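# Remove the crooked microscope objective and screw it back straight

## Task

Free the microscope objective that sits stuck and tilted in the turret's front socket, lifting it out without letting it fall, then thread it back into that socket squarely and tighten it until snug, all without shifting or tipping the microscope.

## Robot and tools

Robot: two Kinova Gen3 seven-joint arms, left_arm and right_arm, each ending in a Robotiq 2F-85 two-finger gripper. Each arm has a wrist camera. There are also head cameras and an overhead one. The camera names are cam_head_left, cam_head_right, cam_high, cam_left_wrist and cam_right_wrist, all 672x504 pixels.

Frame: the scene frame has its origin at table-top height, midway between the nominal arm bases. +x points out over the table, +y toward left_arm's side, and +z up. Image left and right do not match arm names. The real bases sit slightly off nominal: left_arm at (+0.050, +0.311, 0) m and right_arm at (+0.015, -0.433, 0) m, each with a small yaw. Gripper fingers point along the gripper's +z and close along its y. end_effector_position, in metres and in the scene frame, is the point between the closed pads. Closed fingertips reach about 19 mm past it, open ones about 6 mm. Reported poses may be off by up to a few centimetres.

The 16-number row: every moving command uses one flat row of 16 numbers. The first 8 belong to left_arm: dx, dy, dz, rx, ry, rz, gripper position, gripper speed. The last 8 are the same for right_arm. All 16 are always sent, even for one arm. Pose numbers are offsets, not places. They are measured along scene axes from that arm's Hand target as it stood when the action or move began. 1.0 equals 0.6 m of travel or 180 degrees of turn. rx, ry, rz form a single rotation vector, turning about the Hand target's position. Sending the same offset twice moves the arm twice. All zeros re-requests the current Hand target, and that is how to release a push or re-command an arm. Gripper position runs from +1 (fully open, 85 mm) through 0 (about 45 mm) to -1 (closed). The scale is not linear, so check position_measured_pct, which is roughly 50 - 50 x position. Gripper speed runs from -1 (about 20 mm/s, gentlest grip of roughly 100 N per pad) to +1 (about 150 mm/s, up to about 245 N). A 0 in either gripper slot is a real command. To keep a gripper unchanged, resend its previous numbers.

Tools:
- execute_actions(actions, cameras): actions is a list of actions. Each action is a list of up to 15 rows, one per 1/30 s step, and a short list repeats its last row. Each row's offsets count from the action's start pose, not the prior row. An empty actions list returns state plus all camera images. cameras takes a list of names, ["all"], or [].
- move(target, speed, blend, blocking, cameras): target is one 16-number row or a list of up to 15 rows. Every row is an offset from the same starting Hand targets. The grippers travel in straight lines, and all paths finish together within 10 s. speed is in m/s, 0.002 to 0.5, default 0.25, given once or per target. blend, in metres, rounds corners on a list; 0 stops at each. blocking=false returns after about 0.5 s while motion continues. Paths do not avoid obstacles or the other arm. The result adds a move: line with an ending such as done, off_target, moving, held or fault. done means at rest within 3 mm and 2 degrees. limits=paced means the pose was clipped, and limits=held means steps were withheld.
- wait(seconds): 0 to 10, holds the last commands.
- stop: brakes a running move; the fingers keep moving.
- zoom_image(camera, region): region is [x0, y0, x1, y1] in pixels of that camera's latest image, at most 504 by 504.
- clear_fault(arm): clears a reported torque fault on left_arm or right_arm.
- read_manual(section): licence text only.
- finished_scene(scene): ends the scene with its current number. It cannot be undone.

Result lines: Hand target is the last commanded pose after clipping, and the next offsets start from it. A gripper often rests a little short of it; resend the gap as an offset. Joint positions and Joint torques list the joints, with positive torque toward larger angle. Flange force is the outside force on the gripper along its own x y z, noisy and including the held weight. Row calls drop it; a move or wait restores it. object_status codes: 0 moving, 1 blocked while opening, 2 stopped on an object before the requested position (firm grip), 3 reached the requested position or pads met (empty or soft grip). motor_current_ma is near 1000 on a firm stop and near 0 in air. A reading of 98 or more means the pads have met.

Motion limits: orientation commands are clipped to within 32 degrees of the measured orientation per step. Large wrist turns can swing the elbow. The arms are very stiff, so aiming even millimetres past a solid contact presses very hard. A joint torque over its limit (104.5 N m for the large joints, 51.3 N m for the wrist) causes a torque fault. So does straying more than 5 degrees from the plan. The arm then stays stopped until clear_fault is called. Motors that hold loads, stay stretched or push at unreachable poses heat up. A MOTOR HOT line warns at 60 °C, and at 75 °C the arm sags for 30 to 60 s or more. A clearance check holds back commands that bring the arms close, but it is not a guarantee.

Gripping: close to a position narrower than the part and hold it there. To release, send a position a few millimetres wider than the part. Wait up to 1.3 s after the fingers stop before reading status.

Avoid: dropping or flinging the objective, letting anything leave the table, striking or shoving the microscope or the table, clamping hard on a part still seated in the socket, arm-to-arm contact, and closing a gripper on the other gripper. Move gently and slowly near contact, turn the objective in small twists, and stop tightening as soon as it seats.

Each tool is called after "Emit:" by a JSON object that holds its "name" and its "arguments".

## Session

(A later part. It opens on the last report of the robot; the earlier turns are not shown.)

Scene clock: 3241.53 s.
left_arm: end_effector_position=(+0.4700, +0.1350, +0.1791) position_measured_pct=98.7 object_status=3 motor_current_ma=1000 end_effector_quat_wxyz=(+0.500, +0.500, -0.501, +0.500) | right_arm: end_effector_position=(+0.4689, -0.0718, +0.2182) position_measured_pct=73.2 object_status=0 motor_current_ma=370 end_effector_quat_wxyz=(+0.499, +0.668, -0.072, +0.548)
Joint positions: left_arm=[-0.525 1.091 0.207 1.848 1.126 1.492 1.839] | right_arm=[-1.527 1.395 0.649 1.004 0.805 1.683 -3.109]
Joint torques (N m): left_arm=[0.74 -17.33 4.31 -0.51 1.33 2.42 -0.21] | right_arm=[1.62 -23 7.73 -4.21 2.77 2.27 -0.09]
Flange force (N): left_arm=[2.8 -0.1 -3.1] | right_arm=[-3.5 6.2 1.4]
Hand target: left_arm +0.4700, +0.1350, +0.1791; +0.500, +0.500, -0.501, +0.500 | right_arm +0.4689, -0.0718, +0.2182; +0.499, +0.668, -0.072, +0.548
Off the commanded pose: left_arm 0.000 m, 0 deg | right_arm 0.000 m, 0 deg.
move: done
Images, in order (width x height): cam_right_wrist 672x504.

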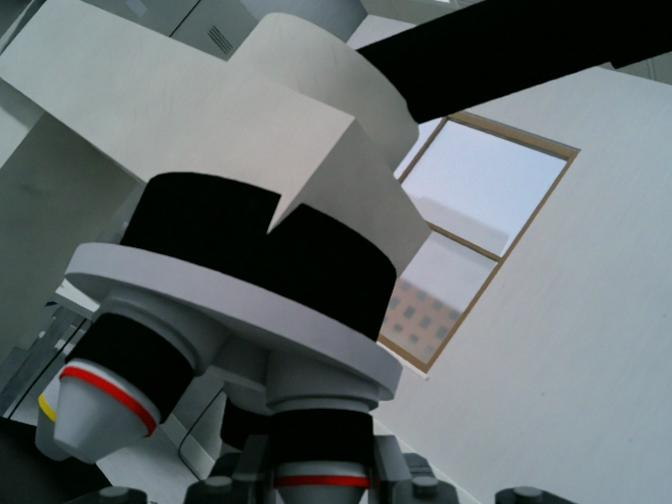

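Emit:
{"name": "move", "arguments": {"target": [0,0,0,0,0,0,-1,0,0.0005,-0.0017,0.00083,0.1055,0.0145,0.1282,-0.47,-1.0], "speed": 0.2}}

Emit:
{"name": "move", "arguments": {"target": [0,0,0,0,0,0,-1,0,0.00105,-0.0018,0.0004,0.1055,0.0145,0.1282,-0.47,-1.0], "speed": 0.2}}

Scene clock: 3249.40 s.
left_arm: end_effector_position=(+0.4700, +0.1350, +0.1791) position_measured_pct=98.7 object_status=3 motor_current_ma=1000 end_effector_quat_wxyz=(+0.500, +0.500, -0.501, +0.500) | right_arm: end_effector_position=(+0.4692, -0.0728, +0.2187) position_measured_pct=73.2 object_status=3 motor_current_ma=380 end_effector_quat_wxyz=(+0.265, +0.753, -0.015, +0.602)
Joint positions: left_arm=[-0.525 1.091 0.207 1.848 1.126 1.492 1.839] | right_arm=[-1.725 1.094 0.67 1.61 0.991 1.083 -3.584]
Joint torques (N m): left_arm=[0.81 -17.3 4.24 -0.66 1.35 2.39 -0.27] | right_arm=[-0.74 -17.41 5.76 -4.8 1.52 1.65 -0.03]
Flange force (N): left_arm=[3.1 0.3 -3.1] | right_arm=[1.8 7.5 1.2]
Hand target: left_arm +0.4700, +0.1350, +0.1791; +0.500, +0.500, -0.501, +0.500 | right_arm +0.4692, -0.0729, +0.2187; +0.265, +0.753, -0.015, +0.602
Off the commanded pose: left_arm 0.000 m, 0 deg | right_arm 0.000 m, 0 deg.
move: done

Scene clock: 3251.30 s.
left_arm: end_effector_position=(+0.4700, +0.1350, +0.1791) position_measured_pct=98.7 object_status=3 motor_current_ma=1000 end_effector_quat_wxyz=(+0.500, +0.500, -0.501, +0.500) | right_arm: end_effector_position=(+0.4698, -0.0739, +0.2189) position_measured_pct=73.2 object_status=3 motor_current_ma=380 end_effector_quat_wxyz=(+0.013, +0.788, +0.043, +0.614)
Joint positions: left_arm=[-0.525 1.091 0.207 1.848 1.126 1.492 1.839] | right_arm=[-1.837 0.952 0.832 2.111 1.855 0.63 -4.598]
Joint torques (N m): left_arm=[0.75 -17.28 4.36 -0.61 1.37 2.39 -0.21] | right_arm=[0.2 -12.05 3.64 -0.93 -0.35 0.68 -0.19]
Flange force (N): left_arm=[3.0 0.3 -3.2] | right_arm=[10.4 -0.1 -1.6]
Hand target: left_arm +0.4700, +0.1350, +0.1791; +0.500, +0.500, -0.501, +0.500 | right_arm +0.4698, -0.0739, +0.2189; +0.013, +0.788, +0.043, +0.614
Off the commanded pose: left_arm 0.000 m, 0 deg | right_arm 0.000 m, 0 deg.
move: done

Emit:
{"name": "move", "arguments": {"target": [0,0,0,0,0,0,-1,0,0.00003,0.00047,0.00083,0,0,0,-0.47,-1.0], "speed": 0.03, "cameras": ["cam_left_wrist","cam_high"]}}

Scene clock: 3258.53 s.
left_arm: end_effector_position=(+0.4700, +0.1350, +0.1791) position_measured_pct=98.7 object_status=3 motor_current_ma=1000 end_effector_quat_wxyz=(+0.500, +0.500, -0.501, +0.500) | right_arm: end_effector_position=(+0.4698, -0.0737, +0.2194) position_measured_pct=73.2 object_status=3 motor_current_ma=380 end_effector_quat_wxyz=(+0.013, +0.788, +0.043, +0.614)
Joint positions: left_arm=[-0.525 1.091 0.207 1.848 1.126 1.492 1.839] | right_arm=[-1.838 0.951 0.833 2.111 1.853 0.63 -4.595]
Joint torques (N m): left_arm=[0.76 -17.35 4.29 -0.53 1.36 2.47 -0.18] | right_arm=[0.15 -13.69 6.47 -2.78 -0.08 2.86 -0.11]
Flange force (N): left_arm=[2.7 0.1 -3.1] | right_arm=[3.6 0.9 -1.3]
Hand target: left_arm +0.4700, +0.1350, +0.1791; +0.500, +0.500, -0.501, +0.500 | right_arm +0.4698, -0.0737, +0.2194; +0.013, +0.788, +0.043, +0.614
Off the commanded pose: left_arm 0.000 m, 0 deg | right_arm 0.000 m, 0 deg.
move: done
Images, in order (width x height): cam_high 672x504, cam_left_wrist 672x504.

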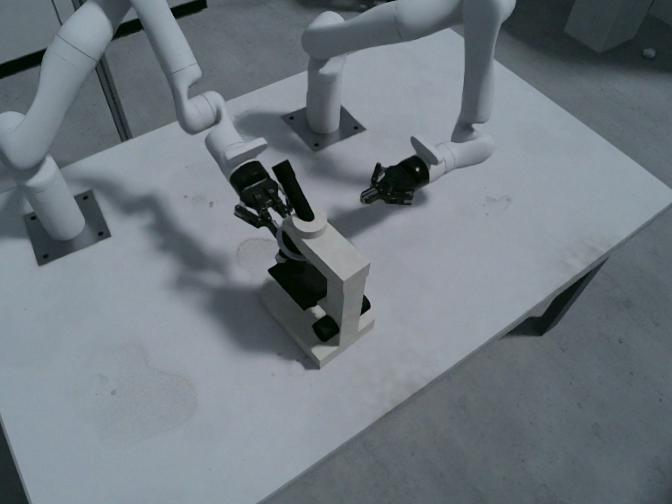

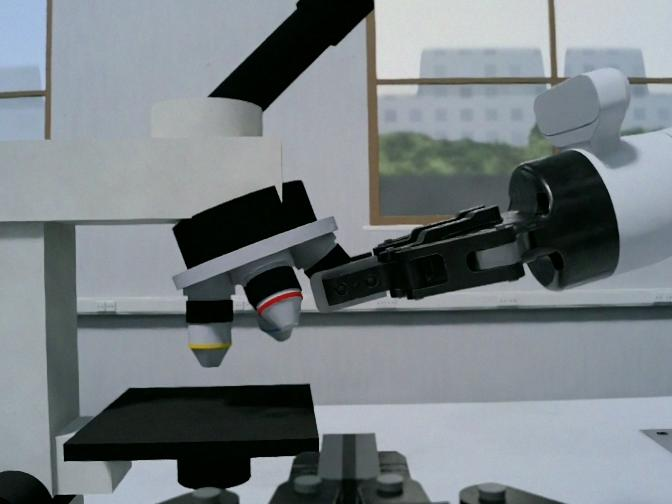

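Emit:
{"name": "move", "arguments": {"target": [0,0,0,0,0,0,-1,0,0.00032,-0.00033,-0.0005,0.0703,0.0097,0.0854,-0.47,-1.0], "speed": 0.2}}

Scene clock: 3264.47 s.
left_arm: end_effector_position=(+0.4700, +0.1350, +0.1791) position_measured_pct=98.7 object_status=3 motor_current_ma=1000 end_effector_quat_wxyz=(+0.500, +0.500, -0.501, +0.500) | right_arm: end_effector_position=(+0.4700, -0.0738, +0.2191) position_measured_pct=73.2 object_status=3 motor_current_ma=380 end_effector_quat_wxyz=(-0.157, +0.781, +0.080, +0.600)
Joint positions: left_arm=[-0.525 1.091 0.207 1.848 1.126 1.492 1.839] | right_arm=[-1.551 0.822 0.605 2.351 2.568 1.028 -5.198]
Joint torques (N m): left_arm=[0.77 -17.38 4.22 -0.46 1.42 2.45 -0.22] | right_arm=[-0.25 -15.41 5.65 -4.8 -0.79 4.53 -0.1]
Flange force (N): left_arm=[2.6 -0.3 -3.3] | right_arm=[-0.2 0.4 -2.5]
Hand target: left_arm +0.4700, +0.1350, +0.1791; +0.500, +0.500, -0.501, +0.500 | right_arm +0.4700, -0.0738, +0.2191; -0.157, +0.781, +0.080, +0.600
Off the commanded pose: left_arm 0.000 m, 0 deg | right_arm 0.000 m, 0 deg.
move: done

Emit:
{"name": "move", "arguments": {"target": [0,0,0,0,0,0,-1,0,0.00015,-0.00033,-0.00087,0.0703,0.0097,0.0854,-0.47,-1.0], "speed": 0.2}}

Emit:
{"name": "move", "arguments": {"target": [0,0,0,0,0,0,-1,0,0.0001,-0.00018,-0.00128,0.0703,0.0097,0.0854,-0.47,-1.0], "speed": 0.2}}

Scene clock: 3270.23 s.
left_arm: end_effector_position=(+0.4700, +0.1350, +0.1791) position_measured_pct=98.7 object_status=3 motor_current_ma=1000 end_effector_quat_wxyz=(+0.500, +0.500, -0.501, +0.500) | right_arm: end_effector_position=(+0.4701, -0.0740, +0.2186) position_measured_pct=73.2 object_status=3 motor_current_ma=380 end_effector_quat_wxyz=(-0.321, +0.750, +0.115, +0.566)
Joint positions: left_arm=[-0.525 1.091 0.207 1.848 1.126 1.492 1.839] | right_arm=[-1.198 0.896 0.522 2.455 3.091 1.522 -5.488]
Joint torques (N m): left_arm=[0.71 -17.31 4.2 -0.57 1.42 2.46 -0.18] | right_arm=[-0.03 -17.22 4.1 -4.22 -1.55 4.6 -0.04]
Flange force (N): left_arm=[2.8 0.2 -3.0] | right_arm=[0.0 -1.6 -2.5]
Hand target: left_arm +0.4700, +0.1350, +0.1791; +0.500, +0.500, -0.501, +0.500 | right_arm +0.4701, -0.0740, +0.2186; -0.321, +0.750, +0.115, +0.567
Off the commanded pose: left_arm 0.000 m, 0 deg | right_arm 0.000 m, 0 deg.
move: done

Scene clock: 3271.50 s.
left_arm: end_effector_position=(+0.4700, +0.1350, +0.1791) position_measured_pct=98.7 object_status=3 motor_current_ma=1000 end_effector_quat_wxyz=(+0.500, +0.500, -0.501, +0.500) | right_arm: end_effector_position=(+0.4702, -0.0742, +0.2178) position_measured_pct=73.2 object_status=3 motor_current_ma=380 end_effector_quat_wxyz=(-0.476, +0.697, +0.146, +0.516)
Joint positions: left_arm=[-0.525 1.091 0.207 1.848 1.126 1.492 1.839] | right_arm=[-0.905 1.055 0.531 2.365 3.525 1.926 -5.596]
Joint torques (N m): left_arm=[0.74 -17.39 4.25 -0.53 1.4 2.41 -0.24] | right_arm=[-0.1 -18.3 2.66 -2.81 -1.14 4.18 -0.01]
Flange force (N): left_arm=[2.7 -0.2 -3.2] | right_arm=[0.2 -2.4 -1.5]
Hand target: left_arm +0.4700, +0.1350, +0.1791; +0.500, +0.500, -0.501, +0.500 | right_arm +0.4702, -0.0742, +0.2178; -0.476, +0.697, +0.146, +0.516
Off the commanded pose: left_arm 0.000 m, 0 deg | right_arm 0.000 m, 0 deg.
move: done

Emit:
{"name": "execute_actions", "arguments": {"actions": [], "cameras": ["cam_left_wrist","cam_right_wrist"]}}

Emit:
{"name": "zoom_image", "arguments": {"camera": "cam_right_wrist", "region": [260, 370, 385, 445]}}

Emit:
{"name": "zoom_image", "arguments": {"camera": "cam_left_wrist", "region": [290, 220, 370, 300]}}

Scene clock: 3277.07 s.
left_arm: end_effector_position=(+0.4700, +0.1350, +0.1791) position_measured_pct=98.7 object_status=3 motor_current_ma=1000 end_effector_quat_wxyz=(+0.500, +0.500, -0.501, +0.500) | right_arm: end_effector_position=(+0.4702, -0.0742, +0.2178) position_measured_pct=73.2 object_status=3 motor_current_ma=380 end_effector_quat_wxyz=(-0.476, +0.697, +0.146, +0.516)
Joint positions: left_arm=[-0.525 1.091 0.207 1.848 1.126 1.492 1.839] | right_arm=[-0.905 1.055 0.531 2.365 3.525 1.926 -5.596]
Joint velocities: within noise
Joint torques (N m): left_arm=[0.76 -17.28 4.29 -0.56 1.37 2.37 -0.18] | right_arm=[-0.11 -18.34 2.73 -2.88 -1.16 4.15 -0.03]
Flange force (N): left_arm=[2.9 0.2 -3.2] | right_arm=[0.0 -2.4 -1.8]
Hand target: left_arm +0.4700, +0.1350, +0.1791; +0.500, +0.500, -0.501, +0.500 | right_arm +0.4702, -0.0742, +0.2178; -0.476, +0.697, +0.146, +0.516
Tool commands: left_gripper/position=-1.0 left_gripper/speed=+0.0 right_gripper/position=-0.47 right_gripper/speed=-1.0
Off the commanded pose: left_arm 0.000 m, 0 deg | right_arm 0.000 m, 0 deg.
Images, in order (width x height): cam_left_wrist 672x504, cam_right_wrist 672x504.

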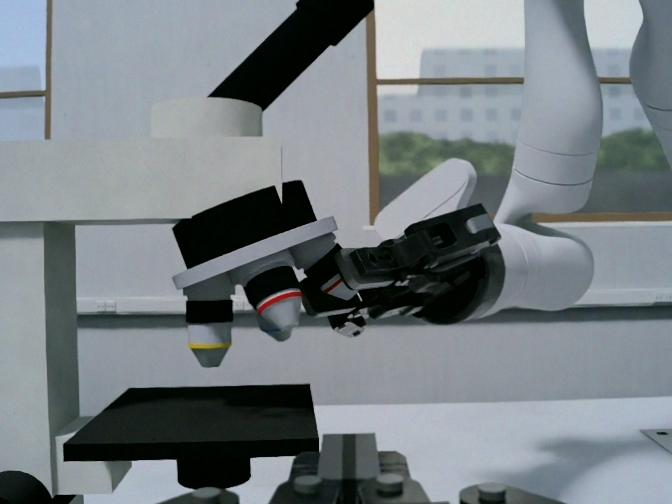

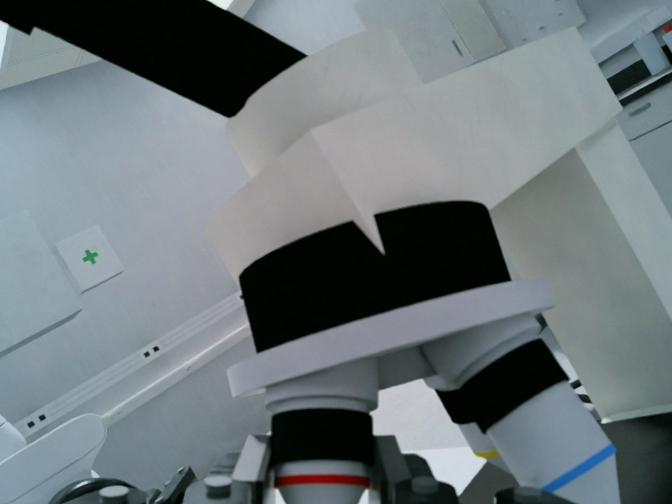

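Scaled by 4.032.

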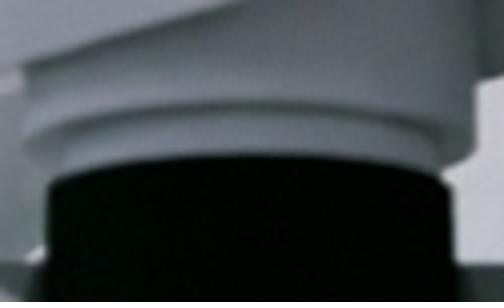

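Scaled by 6.300.

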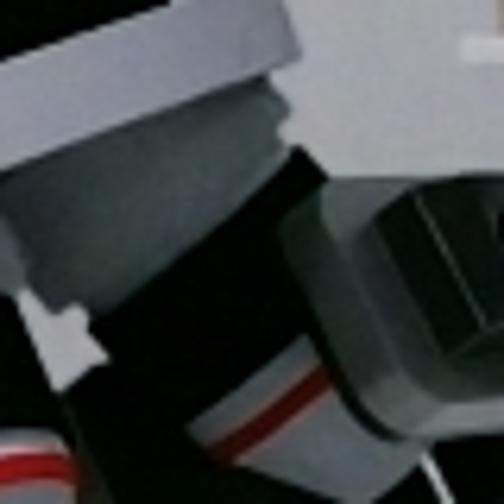

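Emit:
{"name": "move", "arguments": {"target": [0,0,0,0,0,0,-1,0,0,0,0,0,0,0,-0.36,-0.7], "speed": 0.02}}

Emit:
{"name": "move", "arguments": {"target": [[0,0,0,0,0,0,-1,0,-0.0001,0.00018,0.00117,-0.0703,-0.0097,-0.0854,-0.36,-0.7],[0,0,0,0,0,0,-1,0,-0.0005,0.0007,0.0023,-0.2110,-0.0290,-0.2563,-0.36,-0.7]], "speed": 0.3, "blend": [0.001,0], "cameras": ["cam_left_wrist","cam_right_wrist"]}}

Emit:
{"name": "zoom_image", "arguments": {"camera": "cam_right_wrist", "region": [240, 350, 400, 500]}}

Emit:
{"name": "zoom_image", "arguments": {"camera": "cam_left_wrist", "region": [290, 220, 370, 300]}}

Scene clock: 3304.37 s.
left_arm: end_effector_position=(+0.4700, +0.1350, +0.1791) position_measured_pct=98.7 object_status=3 motor_current_ma=1000 end_effector_quat_wxyz=(+0.500, +0.500, -0.501, +0.500) | right_arm: end_effector_position=(+0.4702, -0.0742, +0.2179) position_measured_pct=68.0 object_status=3 motor_current_ma=0 end_effector_quat_wxyz=(-0.476, +0.697, +0.146, +0.516)
Joint positions: left_arm=[-0.525 1.091 0.207 1.848 1.126 1.492 1.839] | right_arm=[-0.905 1.055 0.531 2.365 3.525 1.926 -5.596]
Joint torques (N m): left_arm=[0.78 -17.43 4.29 -0.55 1.38 2.43 -0.23] | right_arm=[0.09 -16.44 2.58 -1.52 -0.75 3.29 0.03]
Flange force (N): left_arm=[2.6 0.0 -3.2] | right_arm=[2.9 -3.5 0.9]
Hand target: left_arm +0.4700, +0.1350, +0.1791; +0.500, +0.500, -0.501, +0.500 | right_arm +0.4702, -0.0742, +0.2178; -0.476, +0.697, +0.146, +0.516
Off the commanded pose: left_arm 0.000 m, 0 deg | right_arm 0.000 m, 0 deg.
move: done

Scene clock: 3306.80 s.
left_arm: end_effector_position=(+0.4700, +0.1350, +0.1791) position_measured_pct=98.7 object_status=3 motor_current_ma=1000 end_effector_quat_wxyz=(+0.500, +0.500, -0.501, +0.500) | right_arm: end_effector_position=(+0.4699, -0.0737, +0.2192) position_measured_pct=68.0 object_status=3 motor_current_ma=0 end_effector_quat_wxyz=(+0.013, +0.788, +0.043, +0.614)
Joint positions: left_arm=[-0.525 1.091 0.207 1.848 1.126 1.492 1.839] | right_arm=[-1.844 0.957 0.845 2.11 1.855 0.619 -4.601]
Joint torques (N m): left_arm=[0.77 -17.34 4.22 -0.57 1.37 2.4 -0.14] | right_arm=[0.17 -14.02 7.15 -3.71 0.24 3.38 -0.01]
Flange force (N): left_arm=[2.8 0.3 -3.1] | right_arm=[1.8 1.7 -2.7]
Hand target: left_arm +0.4700, +0.1350, +0.1791; +0.500, +0.500, -0.501, +0.500 | right_arm +0.4699, -0.0737, +0.2192; +0.013, +0.788, +0.043, +0.614
Off the commanded pose: left_arm 0.000 m, 0 deg | right_arm 0.000 m, 0 deg.
move: done
Images, in order (width x height): cam_left_wrist 672x504, cam_right_wrist 672x504.

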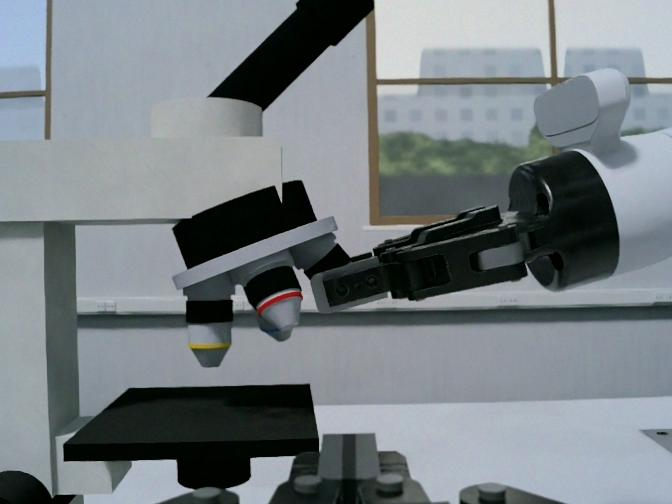

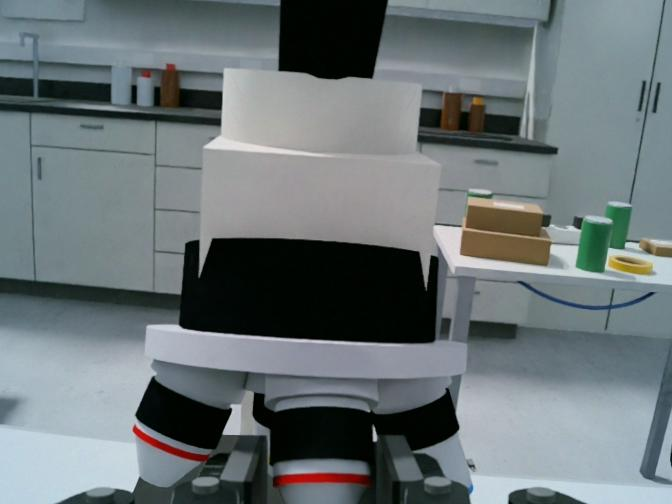

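Scaled by 3.150.

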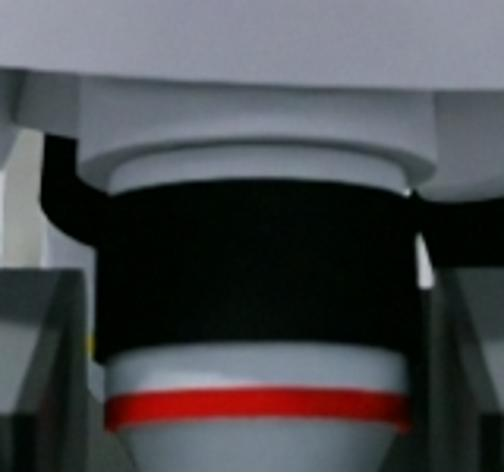

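Scaled by 6.300.

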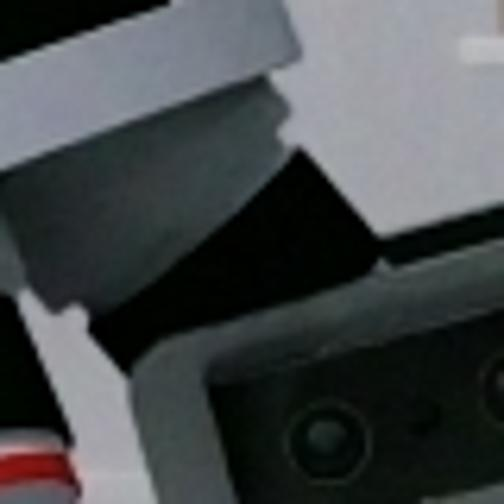

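Emit:
{"name": "move", "arguments": {"target": [0,0,0,0,0,0,-1,0,0,0,0,0,0,0,-0.49,-1.0], "speed": 0.02}}

Emit:
{"name": "move", "arguments": {"target": [0,0,0,0,0,0,-1,0,0.00015,-0.00017,-0.00022,0.0352,0.0048,0.0427,-0.49,-1.0], "speed": 0.1}}

Scene clock: 3325.07 s.
left_arm: end_effector_position=(+0.4700, +0.1350, +0.1791) position_measured_pct=98.7 object_status=3 motor_current_ma=1000 end_effector_quat_wxyz=(+0.500, +0.500, -0.501, +0.500) | right_arm: end_effector_position=(+0.4699, -0.0737, +0.2192) position_measured_pct=74.0 object_status=0 motor_current_ma=700 end_effector_quat_wxyz=(+0.013, +0.788, +0.043, +0.614)
Joint positions: left_arm=[-0.525 1.091 0.207 1.848 1.126 1.492 1.839] | right_arm=[-1.844 0.957 0.845 2.11 1.855 0.619 -4.601]
Joint torques (N m): left_arm=[0.77 -17.39 4.26 -0.49 1.32 2.42 -0.17] | right_arm=[1.17 -13.81 7.65 -4.49 0.38 3.48 -0.01]
Flange force (N): left_arm=[2.6 -0.1 -3.1] | right_arm=[1.5 2.8 -6.9]
Hand target: left_arm +0.4700, +0.1350, +0.1791; +0.500, +0.500, -0.501, +0.500 | right_arm +0.4699, -0.0737, +0.2192; +0.013, +0.788, +0.043, +0.614
Off the commanded pose: left_arm 0.000 m, 0 deg | right_arm 0.000 m, 0 deg.
move: done

Scene clock: 3326.33 s.
left_arm: end_effector_position=(+0.4700, +0.1350, +0.1791) position_measured_pct=98.7 object_status=3 motor_current_ma=1000 end_effector_quat_wxyz=(+0.500, +0.500, -0.501, +0.500) | right_arm: end_effector_position=(+0.4699, -0.0738, +0.2191) position_measured_pct=74.5 object_status=3 motor_current_ma=730 end_effector_quat_wxyz=(-0.072, +0.787, +0.061, +0.609)
Joint positions: left_arm=[-0.525 1.091 0.207 1.848 1.126 1.492 1.839] | right_arm=[-1.716 0.863 0.714 2.243 2.257 0.803 -4.959]
Joint torques (N m): left_arm=[0.73 -17.39 4.21 -0.53 1.39 2.39 -0.22] | right_arm=[0.91 -14.34 7.16 -4.76 -0.44 4.14 -0.02]
Flange force (N): left_arm=[2.7 -0.1 -3.2] | right_arm=[0.0 1.1 -5.5]
Hand target: left_arm +0.4700, +0.1350, +0.1791; +0.500, +0.500, -0.501, +0.500 | right_arm +0.4700, -0.0738, +0.2191; -0.072, +0.787, +0.061, +0.609
Off the commanded pose: left_arm 0.000 m, 0 deg | right_arm 0.000 m, 0 deg.
move: done

Emit:
{"name": "move", "arguments": {"target": [0,0,0,0,0,0,-1,0,0.00015,-0.00017,-0.00028,0.0352,0.0048,0.0427,-0.49,-1.0], "speed": 0.1}}

Emit:
{"name": "move", "arguments": {"target": [0,0,0,0,0,0,-1,0,0.0001,-0.00017,-0.0004,0.0352,0.0048,0.0427,-0.49,-1.0], "speed": 0.1}}

Emit:
{"name": "move", "arguments": {"target": [0,0,0,0,0,0,-1,0,0.0001,-0.00017,-0.00045,0.0352,0.0048,0.0427,-0.49,-1.0], "speed": 0.1}}

Scene clock: 3338.73 s.
left_arm: end_effector_position=(+0.4700, +0.1350, +0.1791) position_measured_pct=98.7 object_status=3 motor_current_ma=1000 end_effector_quat_wxyz=(+0.500, +0.500, -0.501, +0.500) | right_arm: end_effector_position=(+0.4700, -0.0739, +0.2190) position_measured_pct=74.5 object_status=3 motor_current_ma=730 end_effector_quat_wxyz=(-0.157, +0.781, +0.080, +0.600)
Joint positions: left_arm=[-0.525 1.091 0.207 1.848 1.126 1.492 1.839] | right_arm=[-1.553 0.824 0.608 2.351 2.569 1.027 -5.202]
Joint torques (N m): left_arm=[0.76 -17.31 4.28 -0.59 1.41 2.39 -0.18] | right_arm=[1.36 -15.67 7.13 -6.28 -1.2 4.91 -0.03]
Flange force (N): left_arm=[2.9 0.3 -3.2] | right_arm=[-2.3 -0.1 -8.5]
Hand target: left_arm +0.4700, +0.1350, +0.1791; +0.500, +0.500, -0.501, +0.500 | right_arm +0.4700, -0.0739, +0.2189; -0.156, +0.781, +0.080, +0.600
Off the commanded pose: left_arm 0.000 m, 0 deg | right_arm 0.000 m, 0 deg.
move: done

Scene clock: 3340.00 s.
left_arm: end_effector_position=(+0.4700, +0.1350, +0.1791) position_measured_pct=98.7 object_status=3 motor_current_ma=1000 end_effector_quat_wxyz=(+0.500, +0.500, -0.501, +0.500) | right_arm: end_effector_position=(+0.4701, -0.0740, +0.2187) position_measured_pct=74.5 object_status=3 motor_current_ma=730 end_effector_quat_wxyz=(-0.240, +0.768, +0.097, +0.585)
Joint positions: left_arm=[-0.525 1.091 0.207 1.848 1.126 1.492 1.839] | right_arm=[-1.377 0.841 0.548 2.426 2.841 1.272 -5.377]
Joint torques (N m): left_arm=[0.84 -17.41 4.27 -0.62 1.39 2.41 -0.19] | right_arm=[1.6 -16.68 6.45 -6.59 -1.97 4.8 0]
Flange force (N): left_arm=[2.7 0.3 -3.2] | right_arm=[-2.7 -2.0 -9.7]
Hand target: left_arm +0.4700, +0.1350, +0.1791; +0.500, +0.500, -0.501, +0.500 | right_arm +0.4701, -0.0740, +0.2187; -0.240, +0.768, +0.097, +0.585
Off the commanded pose: left_arm 0.000 m, 0 deg | right_arm 0.000 m, 0 deg.
move: done

Scene clock: 3341.23 s.
left_arm: end_effector_position=(+0.4700, +0.1350, +0.1791) position_measured_pct=98.7 object_status=3 motor_current_ma=1000 end_effector_quat_wxyz=(+0.500, +0.500, -0.501, +0.500) | right_arm: end_effector_position=(+0.4701, -0.0742, +0.2184) position_measured_pct=74.5 object_status=3 motor_current_ma=730 end_effector_quat_wxyz=(-0.321, +0.750, +0.114, +0.567)
Joint positions: left_arm=[-0.525 1.091 0.207 1.848 1.126 1.492 1.839] | right_arm=[-1.2 0.898 0.524 2.455 3.091 1.523 -5.49]
Joint torques (N m): left_arm=[0.8 -17.38 4.29 -0.52 1.41 2.4 -0.21] | right_arm=[1.88 -17.87 5.76 -6.24 -2.57 4.66 -0.03]
Flange force (N): left_arm=[2.7 0.0 -3.4] | right_arm=[-3.1 -4.4 -9.0]
Hand target: left_arm +0.4700, +0.1350, +0.1791; +0.500, +0.500, -0.501, +0.500 | right_arm +0.4702, -0.0741, +0.2184; -0.321, +0.750, +0.114, +0.567
Off the commanded pose: left_arm 0.000 m, 0 deg | right_arm 0.000 m, 0 deg.
move: done

Emit:
{"name": "move", "arguments": {"target": [0,0,0,0,0,0,-1,0,-0.00047,-0.00057,-0.0013,0.0703,0.0097,0.0854,-0.49,-1.0], "speed": 0.15}}

Scene clock: 3356.20 s.
left_arm: end_effector_position=(+0.4700, +0.1350, +0.1791) position_measured_pct=98.7 object_status=3 motor_current_ma=1000 end_effector_quat_wxyz=(+0.500, +0.500, -0.501, +0.500) | right_arm: end_effector_position=(+0.4699, -0.0745, +0.2176) position_measured_pct=74.5 object_status=3 motor_current_ma=730 end_effector_quat_wxyz=(-0.476, +0.697, +0.146, +0.516)
Joint positions: left_arm=[-0.525 1.091 0.207 1.848 1.126 1.492 1.839] | right_arm=[-0.906 1.057 0.534 2.366 3.523 1.93 -5.598]
Joint torques (N m): left_arm=[0.73 -17.35 4.23 -0.52 1.35 2.41 -0.19] | right_arm=[0.95 -18.6 3.32 -1.57 -1.32 4.46 0]
Flange force (N): left_arm=[2.8 -0.1 -3.1] | right_arm=[-0.9 -2.2 3.9]
Hand target: left_arm +0.4700, +0.1350, +0.1791; +0.500, +0.500, -0.501, +0.500 | right_arm +0.4699, -0.0745, +0.2176; -0.476, +0.697, +0.146, +0.516
Off the commanded pose: left_arm 0.000 m, 0 deg | right_arm 0.000 m, 0 deg.
move: done

Emit:
{"name": "move", "arguments": {"target": [[0,0,0,0,0,0,-1,0,0,0,0,0,0,0,-0.36,-0.7],[0,0,0,0,0,0,-1,0,0.00013,0.0006,0.00122,-0.0703,-0.0097,-0.0854,-0.36,-0.7],[0,0,0,0,0,0,-1,0,0,0.00127,0.00263,-0.2110,-0.0290,-0.2563,-0.36,-0.7],[0,0,0,0,0,0,-1,0,-0.00125,0.00267,0.00188,-0.3165,-0.0435,-0.3845,-0.36,-0.7],[0,0,0,0,0,0,-1,0,-0.0017,0.00443,0.00097,-0.4220,-0.0580,-0.5127,-0.36,-0.7],[0,0,0,0,0,0,-1,0,-0.0017,0.00443,0.00097,-0.4220,-0.0580,-0.5127,-0.47,-1.0]], "speed": [0.02,0.35,0.35,0.35,0.3,0.3], "blend": [0,0.001,0.001,0.001,0,0], "cameras": ["cam_right_wrist"]}}

Emit:
{"name": "zoom_image", "arguments": {"camera": "cam_right_wrist", "region": [240, 350, 400, 500]}}

Scene clock: 3374.13 s.
left_arm: end_effector_position=(+0.4700, +0.1350, +0.1791) position_measured_pct=98.7 object_status=3 motor_current_ma=1000 end_effector_quat_wxyz=(+0.500, +0.500, -0.501, +0.500) | right_arm: end_effector_position=(+0.4689, -0.0718, +0.2182) position_measured_pct=73.2 object_status=0 motor_current_ma=360 end_effector_quat_wxyz=(+0.499, +0.668, -0.072, +0.548)
Joint positions: left_arm=[-0.525 1.091 0.207 1.848 1.126 1.492 1.839] | right_arm=[-1.549 1.415 0.719 1.004 0.747 1.654 -3.082]
Joint torques (N m): left_arm=[0.78 -17.31 4.24 -0.57 1.39 2.41 -0.14] | right_arm=[1.55 -23.07 8.33 -3.77 2.94 2.44 -0.09]
Flange force (N): left_arm=[2.8 0.3 -3.1] | right_arm=[-3.8 5.5 1.4]
Hand target: left_arm +0.4700, +0.1350, +0.1791; +0.500, +0.500, -0.501, +0.500 | right_arm +0.4689, -0.0718, +0.2182; +0.499, +0.668, -0.072, +0.548
Off the commanded pose: left_arm 0.000 m, 0 deg | right_arm 0.000 m, 0 deg.
move: done
Images, in order (width x height): cam_right_wrist 672x504.

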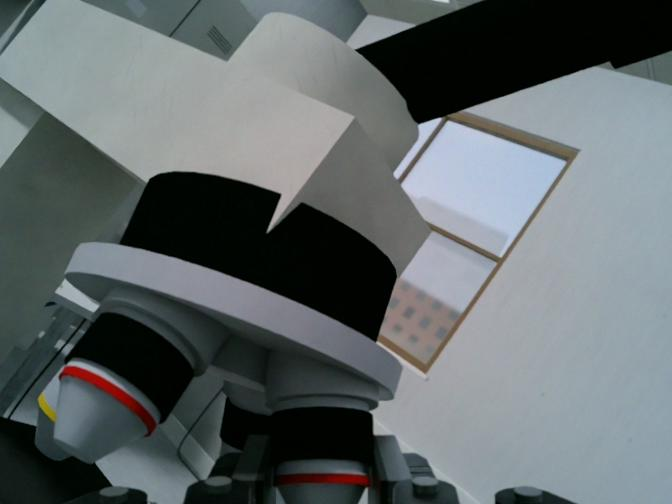

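Scaled by 3.150.

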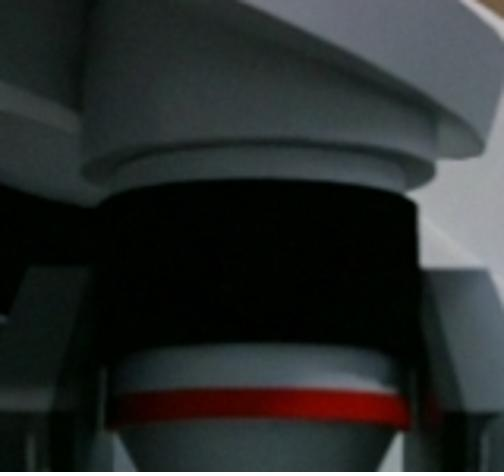

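Emit:
{"name": "move", "arguments": {"target": [[0,0,0,0,0,0,-1,0,0.00042,-0.00192,0.00108,0.1055,0.0145,0.1282,-0.47,-1.0],[0,0,0,0,0,0,-1,0,0.00167,-0.00317,0.002,0.2110,0.0290,0.2563,-0.47,-1.0]], "speed": 0.2, "blend": [0.0005,0]}}

Scene clock: 3394.60 s.
left_arm: end_effector_position=(+0.4700, +0.1350, +0.1791) position_measured_pct=98.7 object_status=3 motor_current_ma=1000 end_effector_quat_wxyz=(+0.500, +0.500, -0.501, +0.500) | right_arm: end_effector_position=(+0.4698, -0.0737, +0.2194) position_measured_pct=73.2 object_status=3 motor_current_ma=360 end_effector_quat_wxyz=(+0.013, +0.788, +0.042, +0.614)
Joint positions: left_arm=[-0.525 1.091 0.207 1.848 1.126 1.492 1.839] | right_arm=[-1.913 1.04 0.98 2.112 1.894 0.491 -4.69]
Joint torques (N m): left_arm=[0.75 -17.29 4.24 -0.54 1.36 2.41 -0.18] | right_arm=[0.55 -12.82 6.19 -0.82 -0.48 1.8 -0.15]
Flange force (N): left_arm=[2.9 0.1 -3.1] | right_arm=[6.6 -0.9 -0.6]
Hand target: left_arm +0.4700, +0.1350, +0.1791; +0.500, +0.500, -0.501, +0.500 | right_arm +0.4699, -0.0737, +0.2194; +0.013, +0.788, +0.042, +0.614
Off the commanded pose: left_arm 0.000 m, 0 deg | right_arm 0.000 m, 0 deg.
move: done

Emit:
{"name": "move", "arguments": {"target": [0,0,0,0,0,0,-1,0,0.0005,-0.00042,-0.00133,0.1407,0.0193,0.1709,-0.47,-1.0], "speed": 0.2}}

Emit:
{"name": "move", "arguments": {"target": [0,0,0,0,0,0,-1,0,0.0001,-0.00018,-0.00128,0.0703,0.0097,0.0854,-0.47,-1.0], "speed": 0.2, "cameras": ["cam_left_wrist","cam_right_wrist"]}}

Emit:
{"name": "zoom_image", "arguments": {"camera": "cam_right_wrist", "region": [240, 350, 400, 500]}}

Emit:
{"name": "zoom_image", "arguments": {"camera": "cam_left_wrist", "region": [290, 220, 370, 300]}}

Scene clock: 3404.43 s.
left_arm: end_effector_position=(+0.4700, +0.1350, +0.1791) position_measured_pct=98.7 object_status=3 motor_current_ma=1000 end_effector_quat_wxyz=(+0.500, +0.500, -0.501, +0.500) | right_arm: end_effector_position=(+0.4701, -0.0739, +0.2186) position_measured_pct=73.2 object_status=3 motor_current_ma=360 end_effector_quat_wxyz=(-0.321, +0.750, +0.114, +0.567)
Joint positions: left_arm=[-0.525 1.091 0.207 1.848 1.126 1.492 1.839] | right_arm=[-1.242 0.92 0.586 2.456 3.096 1.523 -5.545]
Joint torques (N m): left_arm=[0.88 -17.33 4.24 -0.5 1.38 2.39 -0.2] | right_arm=[-8.44 -13.92 -3.18 -6.79 3.47 4.6 -0.57]
Flange force (N): left_arm=[2.8 0.0 -3.4] | right_arm=[11.9 8.8 -9.9]
Hand target: left_arm +0.4700, +0.1350, +0.1791; +0.500, +0.500, -0.501, +0.500 | right_arm +0.4702, -0.0740, +0.2186; -0.321, +0.750, +0.114, +0.567
Off the commanded pose: left_arm 0.000 m, 0 deg | right_arm 0.000 m, 0 deg.
move: done

Scene clock: 3405.70 s.
left_arm: end_effector_position=(+0.4700, +0.1350, +0.1791) position_measured_pct=98.7 object_status=3 motor_current_ma=1000 end_effector_quat_wxyz=(+0.500, +0.500, -0.501, +0.500) | right_arm: end_effector_position=(+0.4702, -0.0741, +0.2178) position_measured_pct=73.2 object_status=3 motor_current_ma=360 end_effector_quat_wxyz=(-0.476, +0.697, +0.146, +0.516)
Joint positions: left_arm=[-0.525 1.091 0.207 1.848 1.126 1.492 1.839] | right_arm=[-0.943 1.078 0.585 2.366 3.502 1.949 -5.649]
Joint torques (N m): left_arm=[0.8 -17.36 4.19 -0.52 1.4 2.4 -0.19] | right_arm=[-10.41 -15.39 -3.61 -3.1 4.23 5.05 -0.37]
Flange force (N): left_arm=[2.7 0.0 -3.3] | right_arm=[13.7 8.6 -4.7]
Hand target: left_arm +0.4700, +0.1350, +0.1791; +0.500, +0.500, -0.501, +0.500 | right_arm +0.4702, -0.0741, +0.2178; -0.476, +0.697, +0.146, +0.516
Off the commanded pose: left_arm 0.000 m, 0 deg | right_arm 0.000 m, 0 deg.
move: done
Images, in order (width x height): cam_left_wrist 672x504, cam_right_wrist 672x504.

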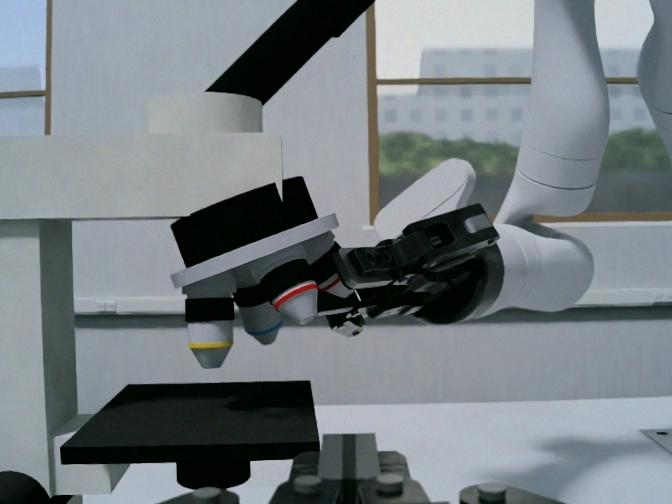

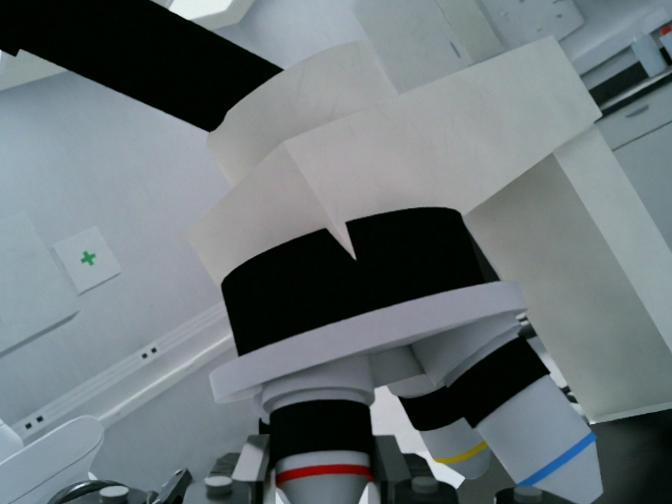

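Scaled by 3.150.

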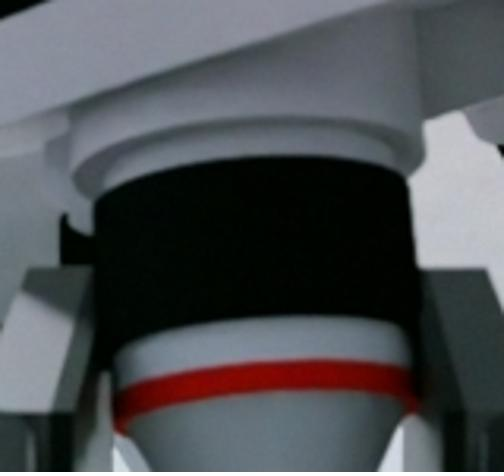

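Scaled by 6.300.

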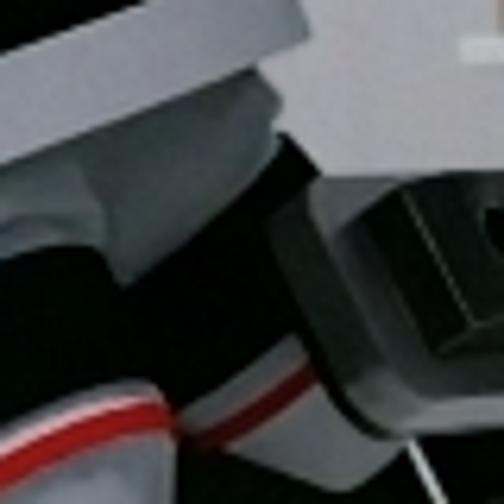

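Emit:
{"name": "move", "arguments": {"target": [0,0,0,0,0,0,-1,0,-0.0001,0.00018,0.00128,-0.0703,-0.0097,-0.0854,-0.47,-1.0], "speed": 0.1, "cameras": ["all"]}}

Scene clock: 3433.80 s.
left_arm: end_effector_position=(+0.4700, +0.1350, +0.1791) position_measured_pct=98.7 object_status=3 motor_current_ma=1000 end_effector_quat_wxyz=(+0.500, +0.500, -0.501, +0.500) | right_arm: end_effector_position=(+0.4702, -0.0740, +0.2186) position_measured_pct=73.2 object_status=3 motor_current_ma=360 end_effector_quat_wxyz=(-0.321, +0.750, +0.114, +0.567)
Joint positions: left_arm=[-0.525 1.091 0.207 1.848 1.126 1.492 1.839] | right_arm=[-1.241 0.92 0.586 2.456 3.096 1.523 -5.545]
Joint torques (N m): left_arm=[0.73 -17.33 4.3 -0.48 1.41 2.46 -0.24] | right_arm=[0.77 -21.37 8.13 -6.12 -3.55 6.87 1.1]
Flange force (N): left_arm=[2.8 -0.2 -3.2] | right_arm=[-9.9 0.3 -1.5]
Hand target: left_arm +0.4700, +0.1350, +0.1791; +0.500, +0.500, -0.501, +0.500 | right_arm +0.4702, -0.0740, +0.2186; -0.321, +0.750, +0.114, +0.567
Off the commanded pose: left_arm 0.000 m, 0 deg | right_arm 0.000 m, 0 deg.
move: done

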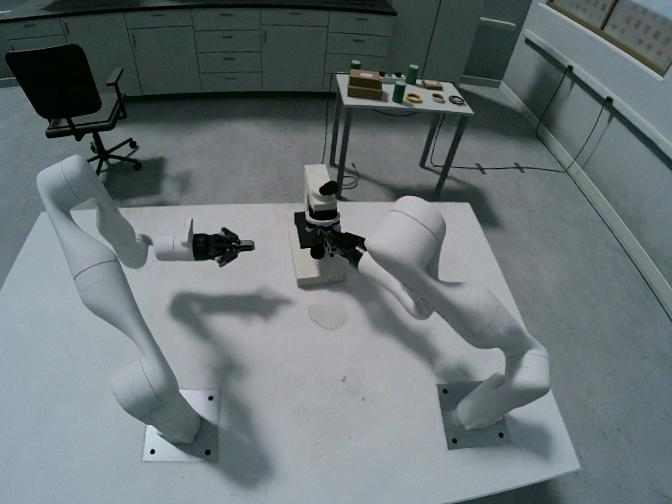

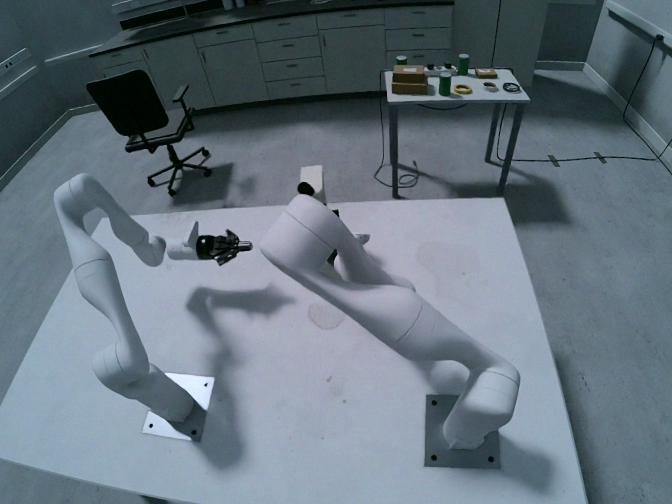

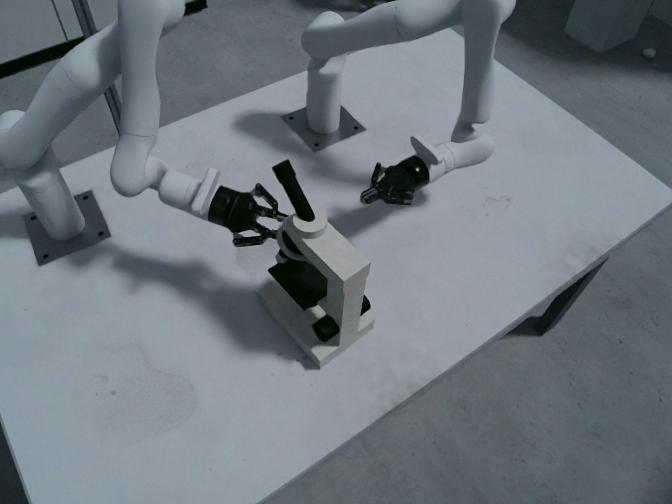

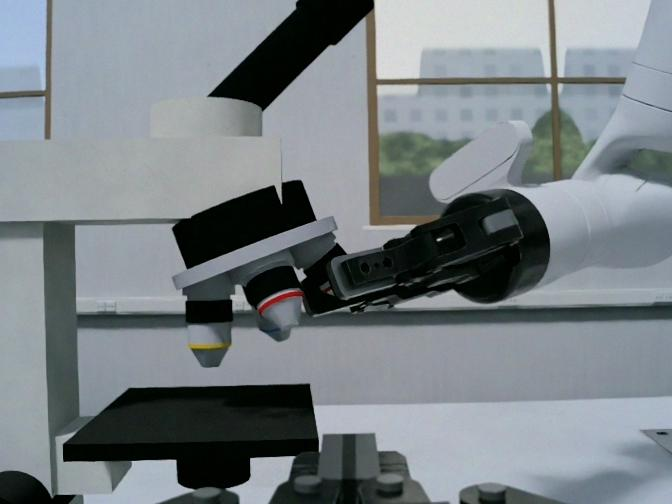

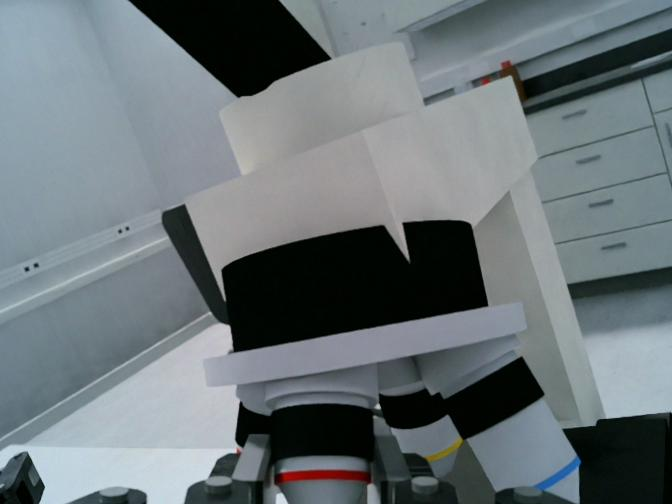

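Emit:
{"name": "move", "arguments": {"target": [0,0,0,0,0,0,-1,0,-0.0009,-0.0001,-0.0011,0.0211,0.0029,0.0256,-0.47,-1.0], "speed": 0.05}}

Scene clock: 3452.60 s.
left_arm: end_effector_position=(+0.4700, +0.1350, +0.1791) position_measured_pct=98.7 object_status=3 motor_current_ma=1000 end_effector_quat_wxyz=(+0.500, +0.500, -0.501, +0.500) | right_arm: end_effector_position=(+0.4696, -0.0741, +0.2180) position_measured_pct=73.2 object_status=3 motor_current_ma=360 end_effector_quat_wxyz=(-0.369, +0.736, +0.124, +0.553)
Joint positions: left_arm=[-0.525 1.091 0.207 1.848 1.126 1.492 1.839] | right_arm=[-1.14 0.966 0.58 2.451 3.226 1.673 -5.587]
Joint torques (N m): left_arm=[0.76 -17.32 4.24 -0.5 1.37 2.48 -0.19] | right_arm=[-2.93 -19.94 3.45 -4.95 -0.78 6.69 0.45]
Flange force (N): left_arm=[2.8 0.0 -3.1] | right_arm=[-2.1 3.2 0.4]
Hand target: left_arm +0.4700, +0.1350, +0.1791; +0.500, +0.500, -0.501, +0.500 | right_arm +0.4696, -0.0740, +0.2180; -0.369, +0.736, +0.124, +0.553
Off the commanded pose: left_arm 0.000 m, 0 deg | right_arm 0.000 m, 0 deg.
move: done

Emit:
{"name": "move", "arguments": {"target": [0,0,0,0,0,0,-1,0,0,0,0,0,0,0,-0.36,-1.0], "speed": 0.02, "cameras": ["all"]}}

Emit:
{"name": "zoom_image", "arguments": {"camera": "cam_right_wrist", "region": [240, 350, 400, 500]}}

Emit:
{"name": "zoom_image", "arguments": {"camera": "cam_left_wrist", "region": [240, 200, 400, 360]}}

Scene clock: 3460.77 s.
left_arm: end_effector_position=(+0.4700, +0.1350, +0.1791) position_measured_pct=98.7 object_status=3 motor_current_ma=1000 end_effector_quat_wxyz=(+0.500, +0.500, -0.501, +0.500) | right_arm: end_effector_position=(+0.4696, -0.0740, +0.2180) position_measured_pct=68.0 object_status=0 motor_current_ma=0 end_effector_quat_wxyz=(-0.369, +0.736, +0.124, +0.553)
Joint positions: left_arm=[-0.525 1.091 0.207 1.848 1.126 1.492 1.839] | right_arm=[-1.14 0.966 0.58 2.451 3.226 1.673 -5.587]
Joint torques (N m): left_arm=[0.82 -17.36 4.26 -0.56 1.37 2.4 -0.19] | right_arm=[0.1 -15.3 3.45 -1.65 -1.14 3.07 -0.03]
Flange force (N): left_arm=[2.8 0.1 -3.2] | right_arm=[3.2 -3.2 0.1]
Hand target: left_arm +0.4700, +0.1350, +0.1791; +0.500, +0.500, -0.501, +0.500 | right_arm +0.4696, -0.0740, +0.2179; -0.369, +0.736, +0.124, +0.553
Off the commanded pose: left_arm 0.000 m, 0 deg | right_arm 0.000 m, 0 deg.
move: done

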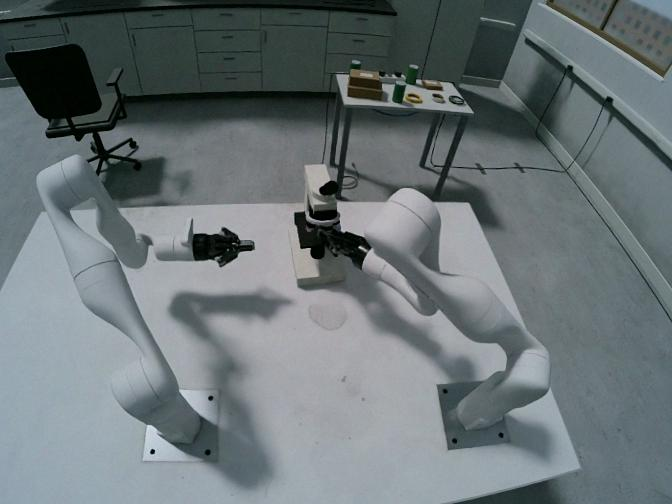

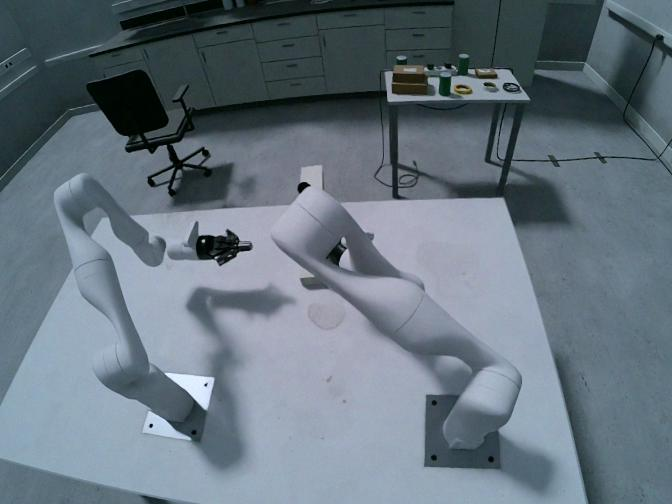

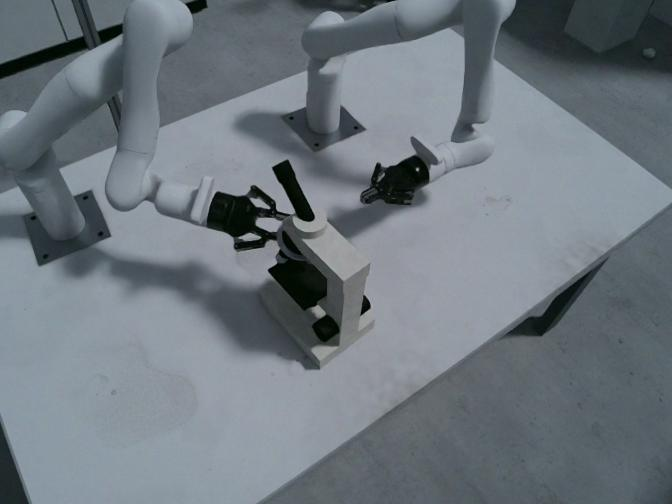

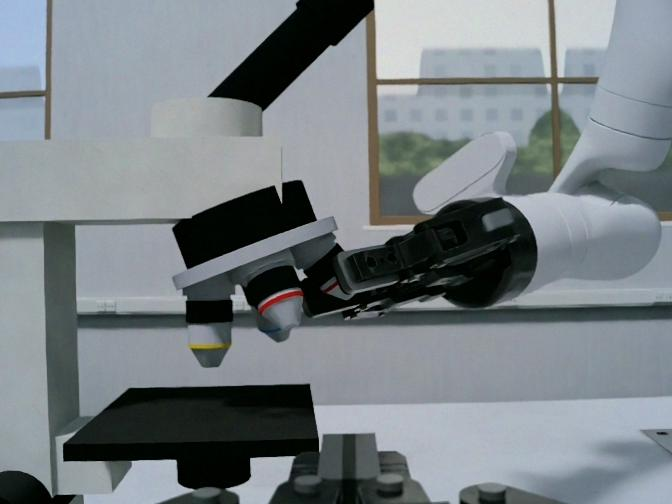

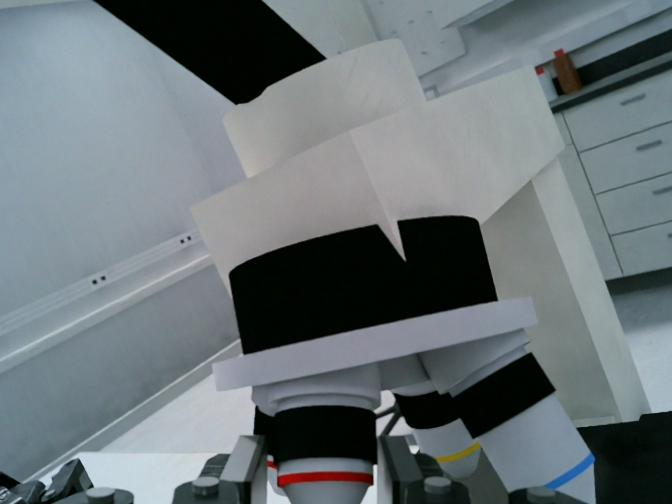

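Scaled by 3.150.

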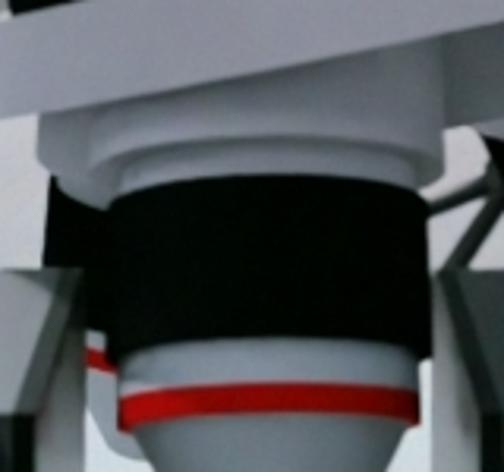

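Scaled by 3.150.

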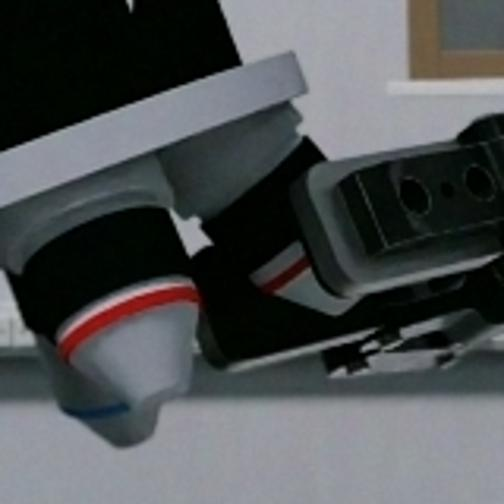

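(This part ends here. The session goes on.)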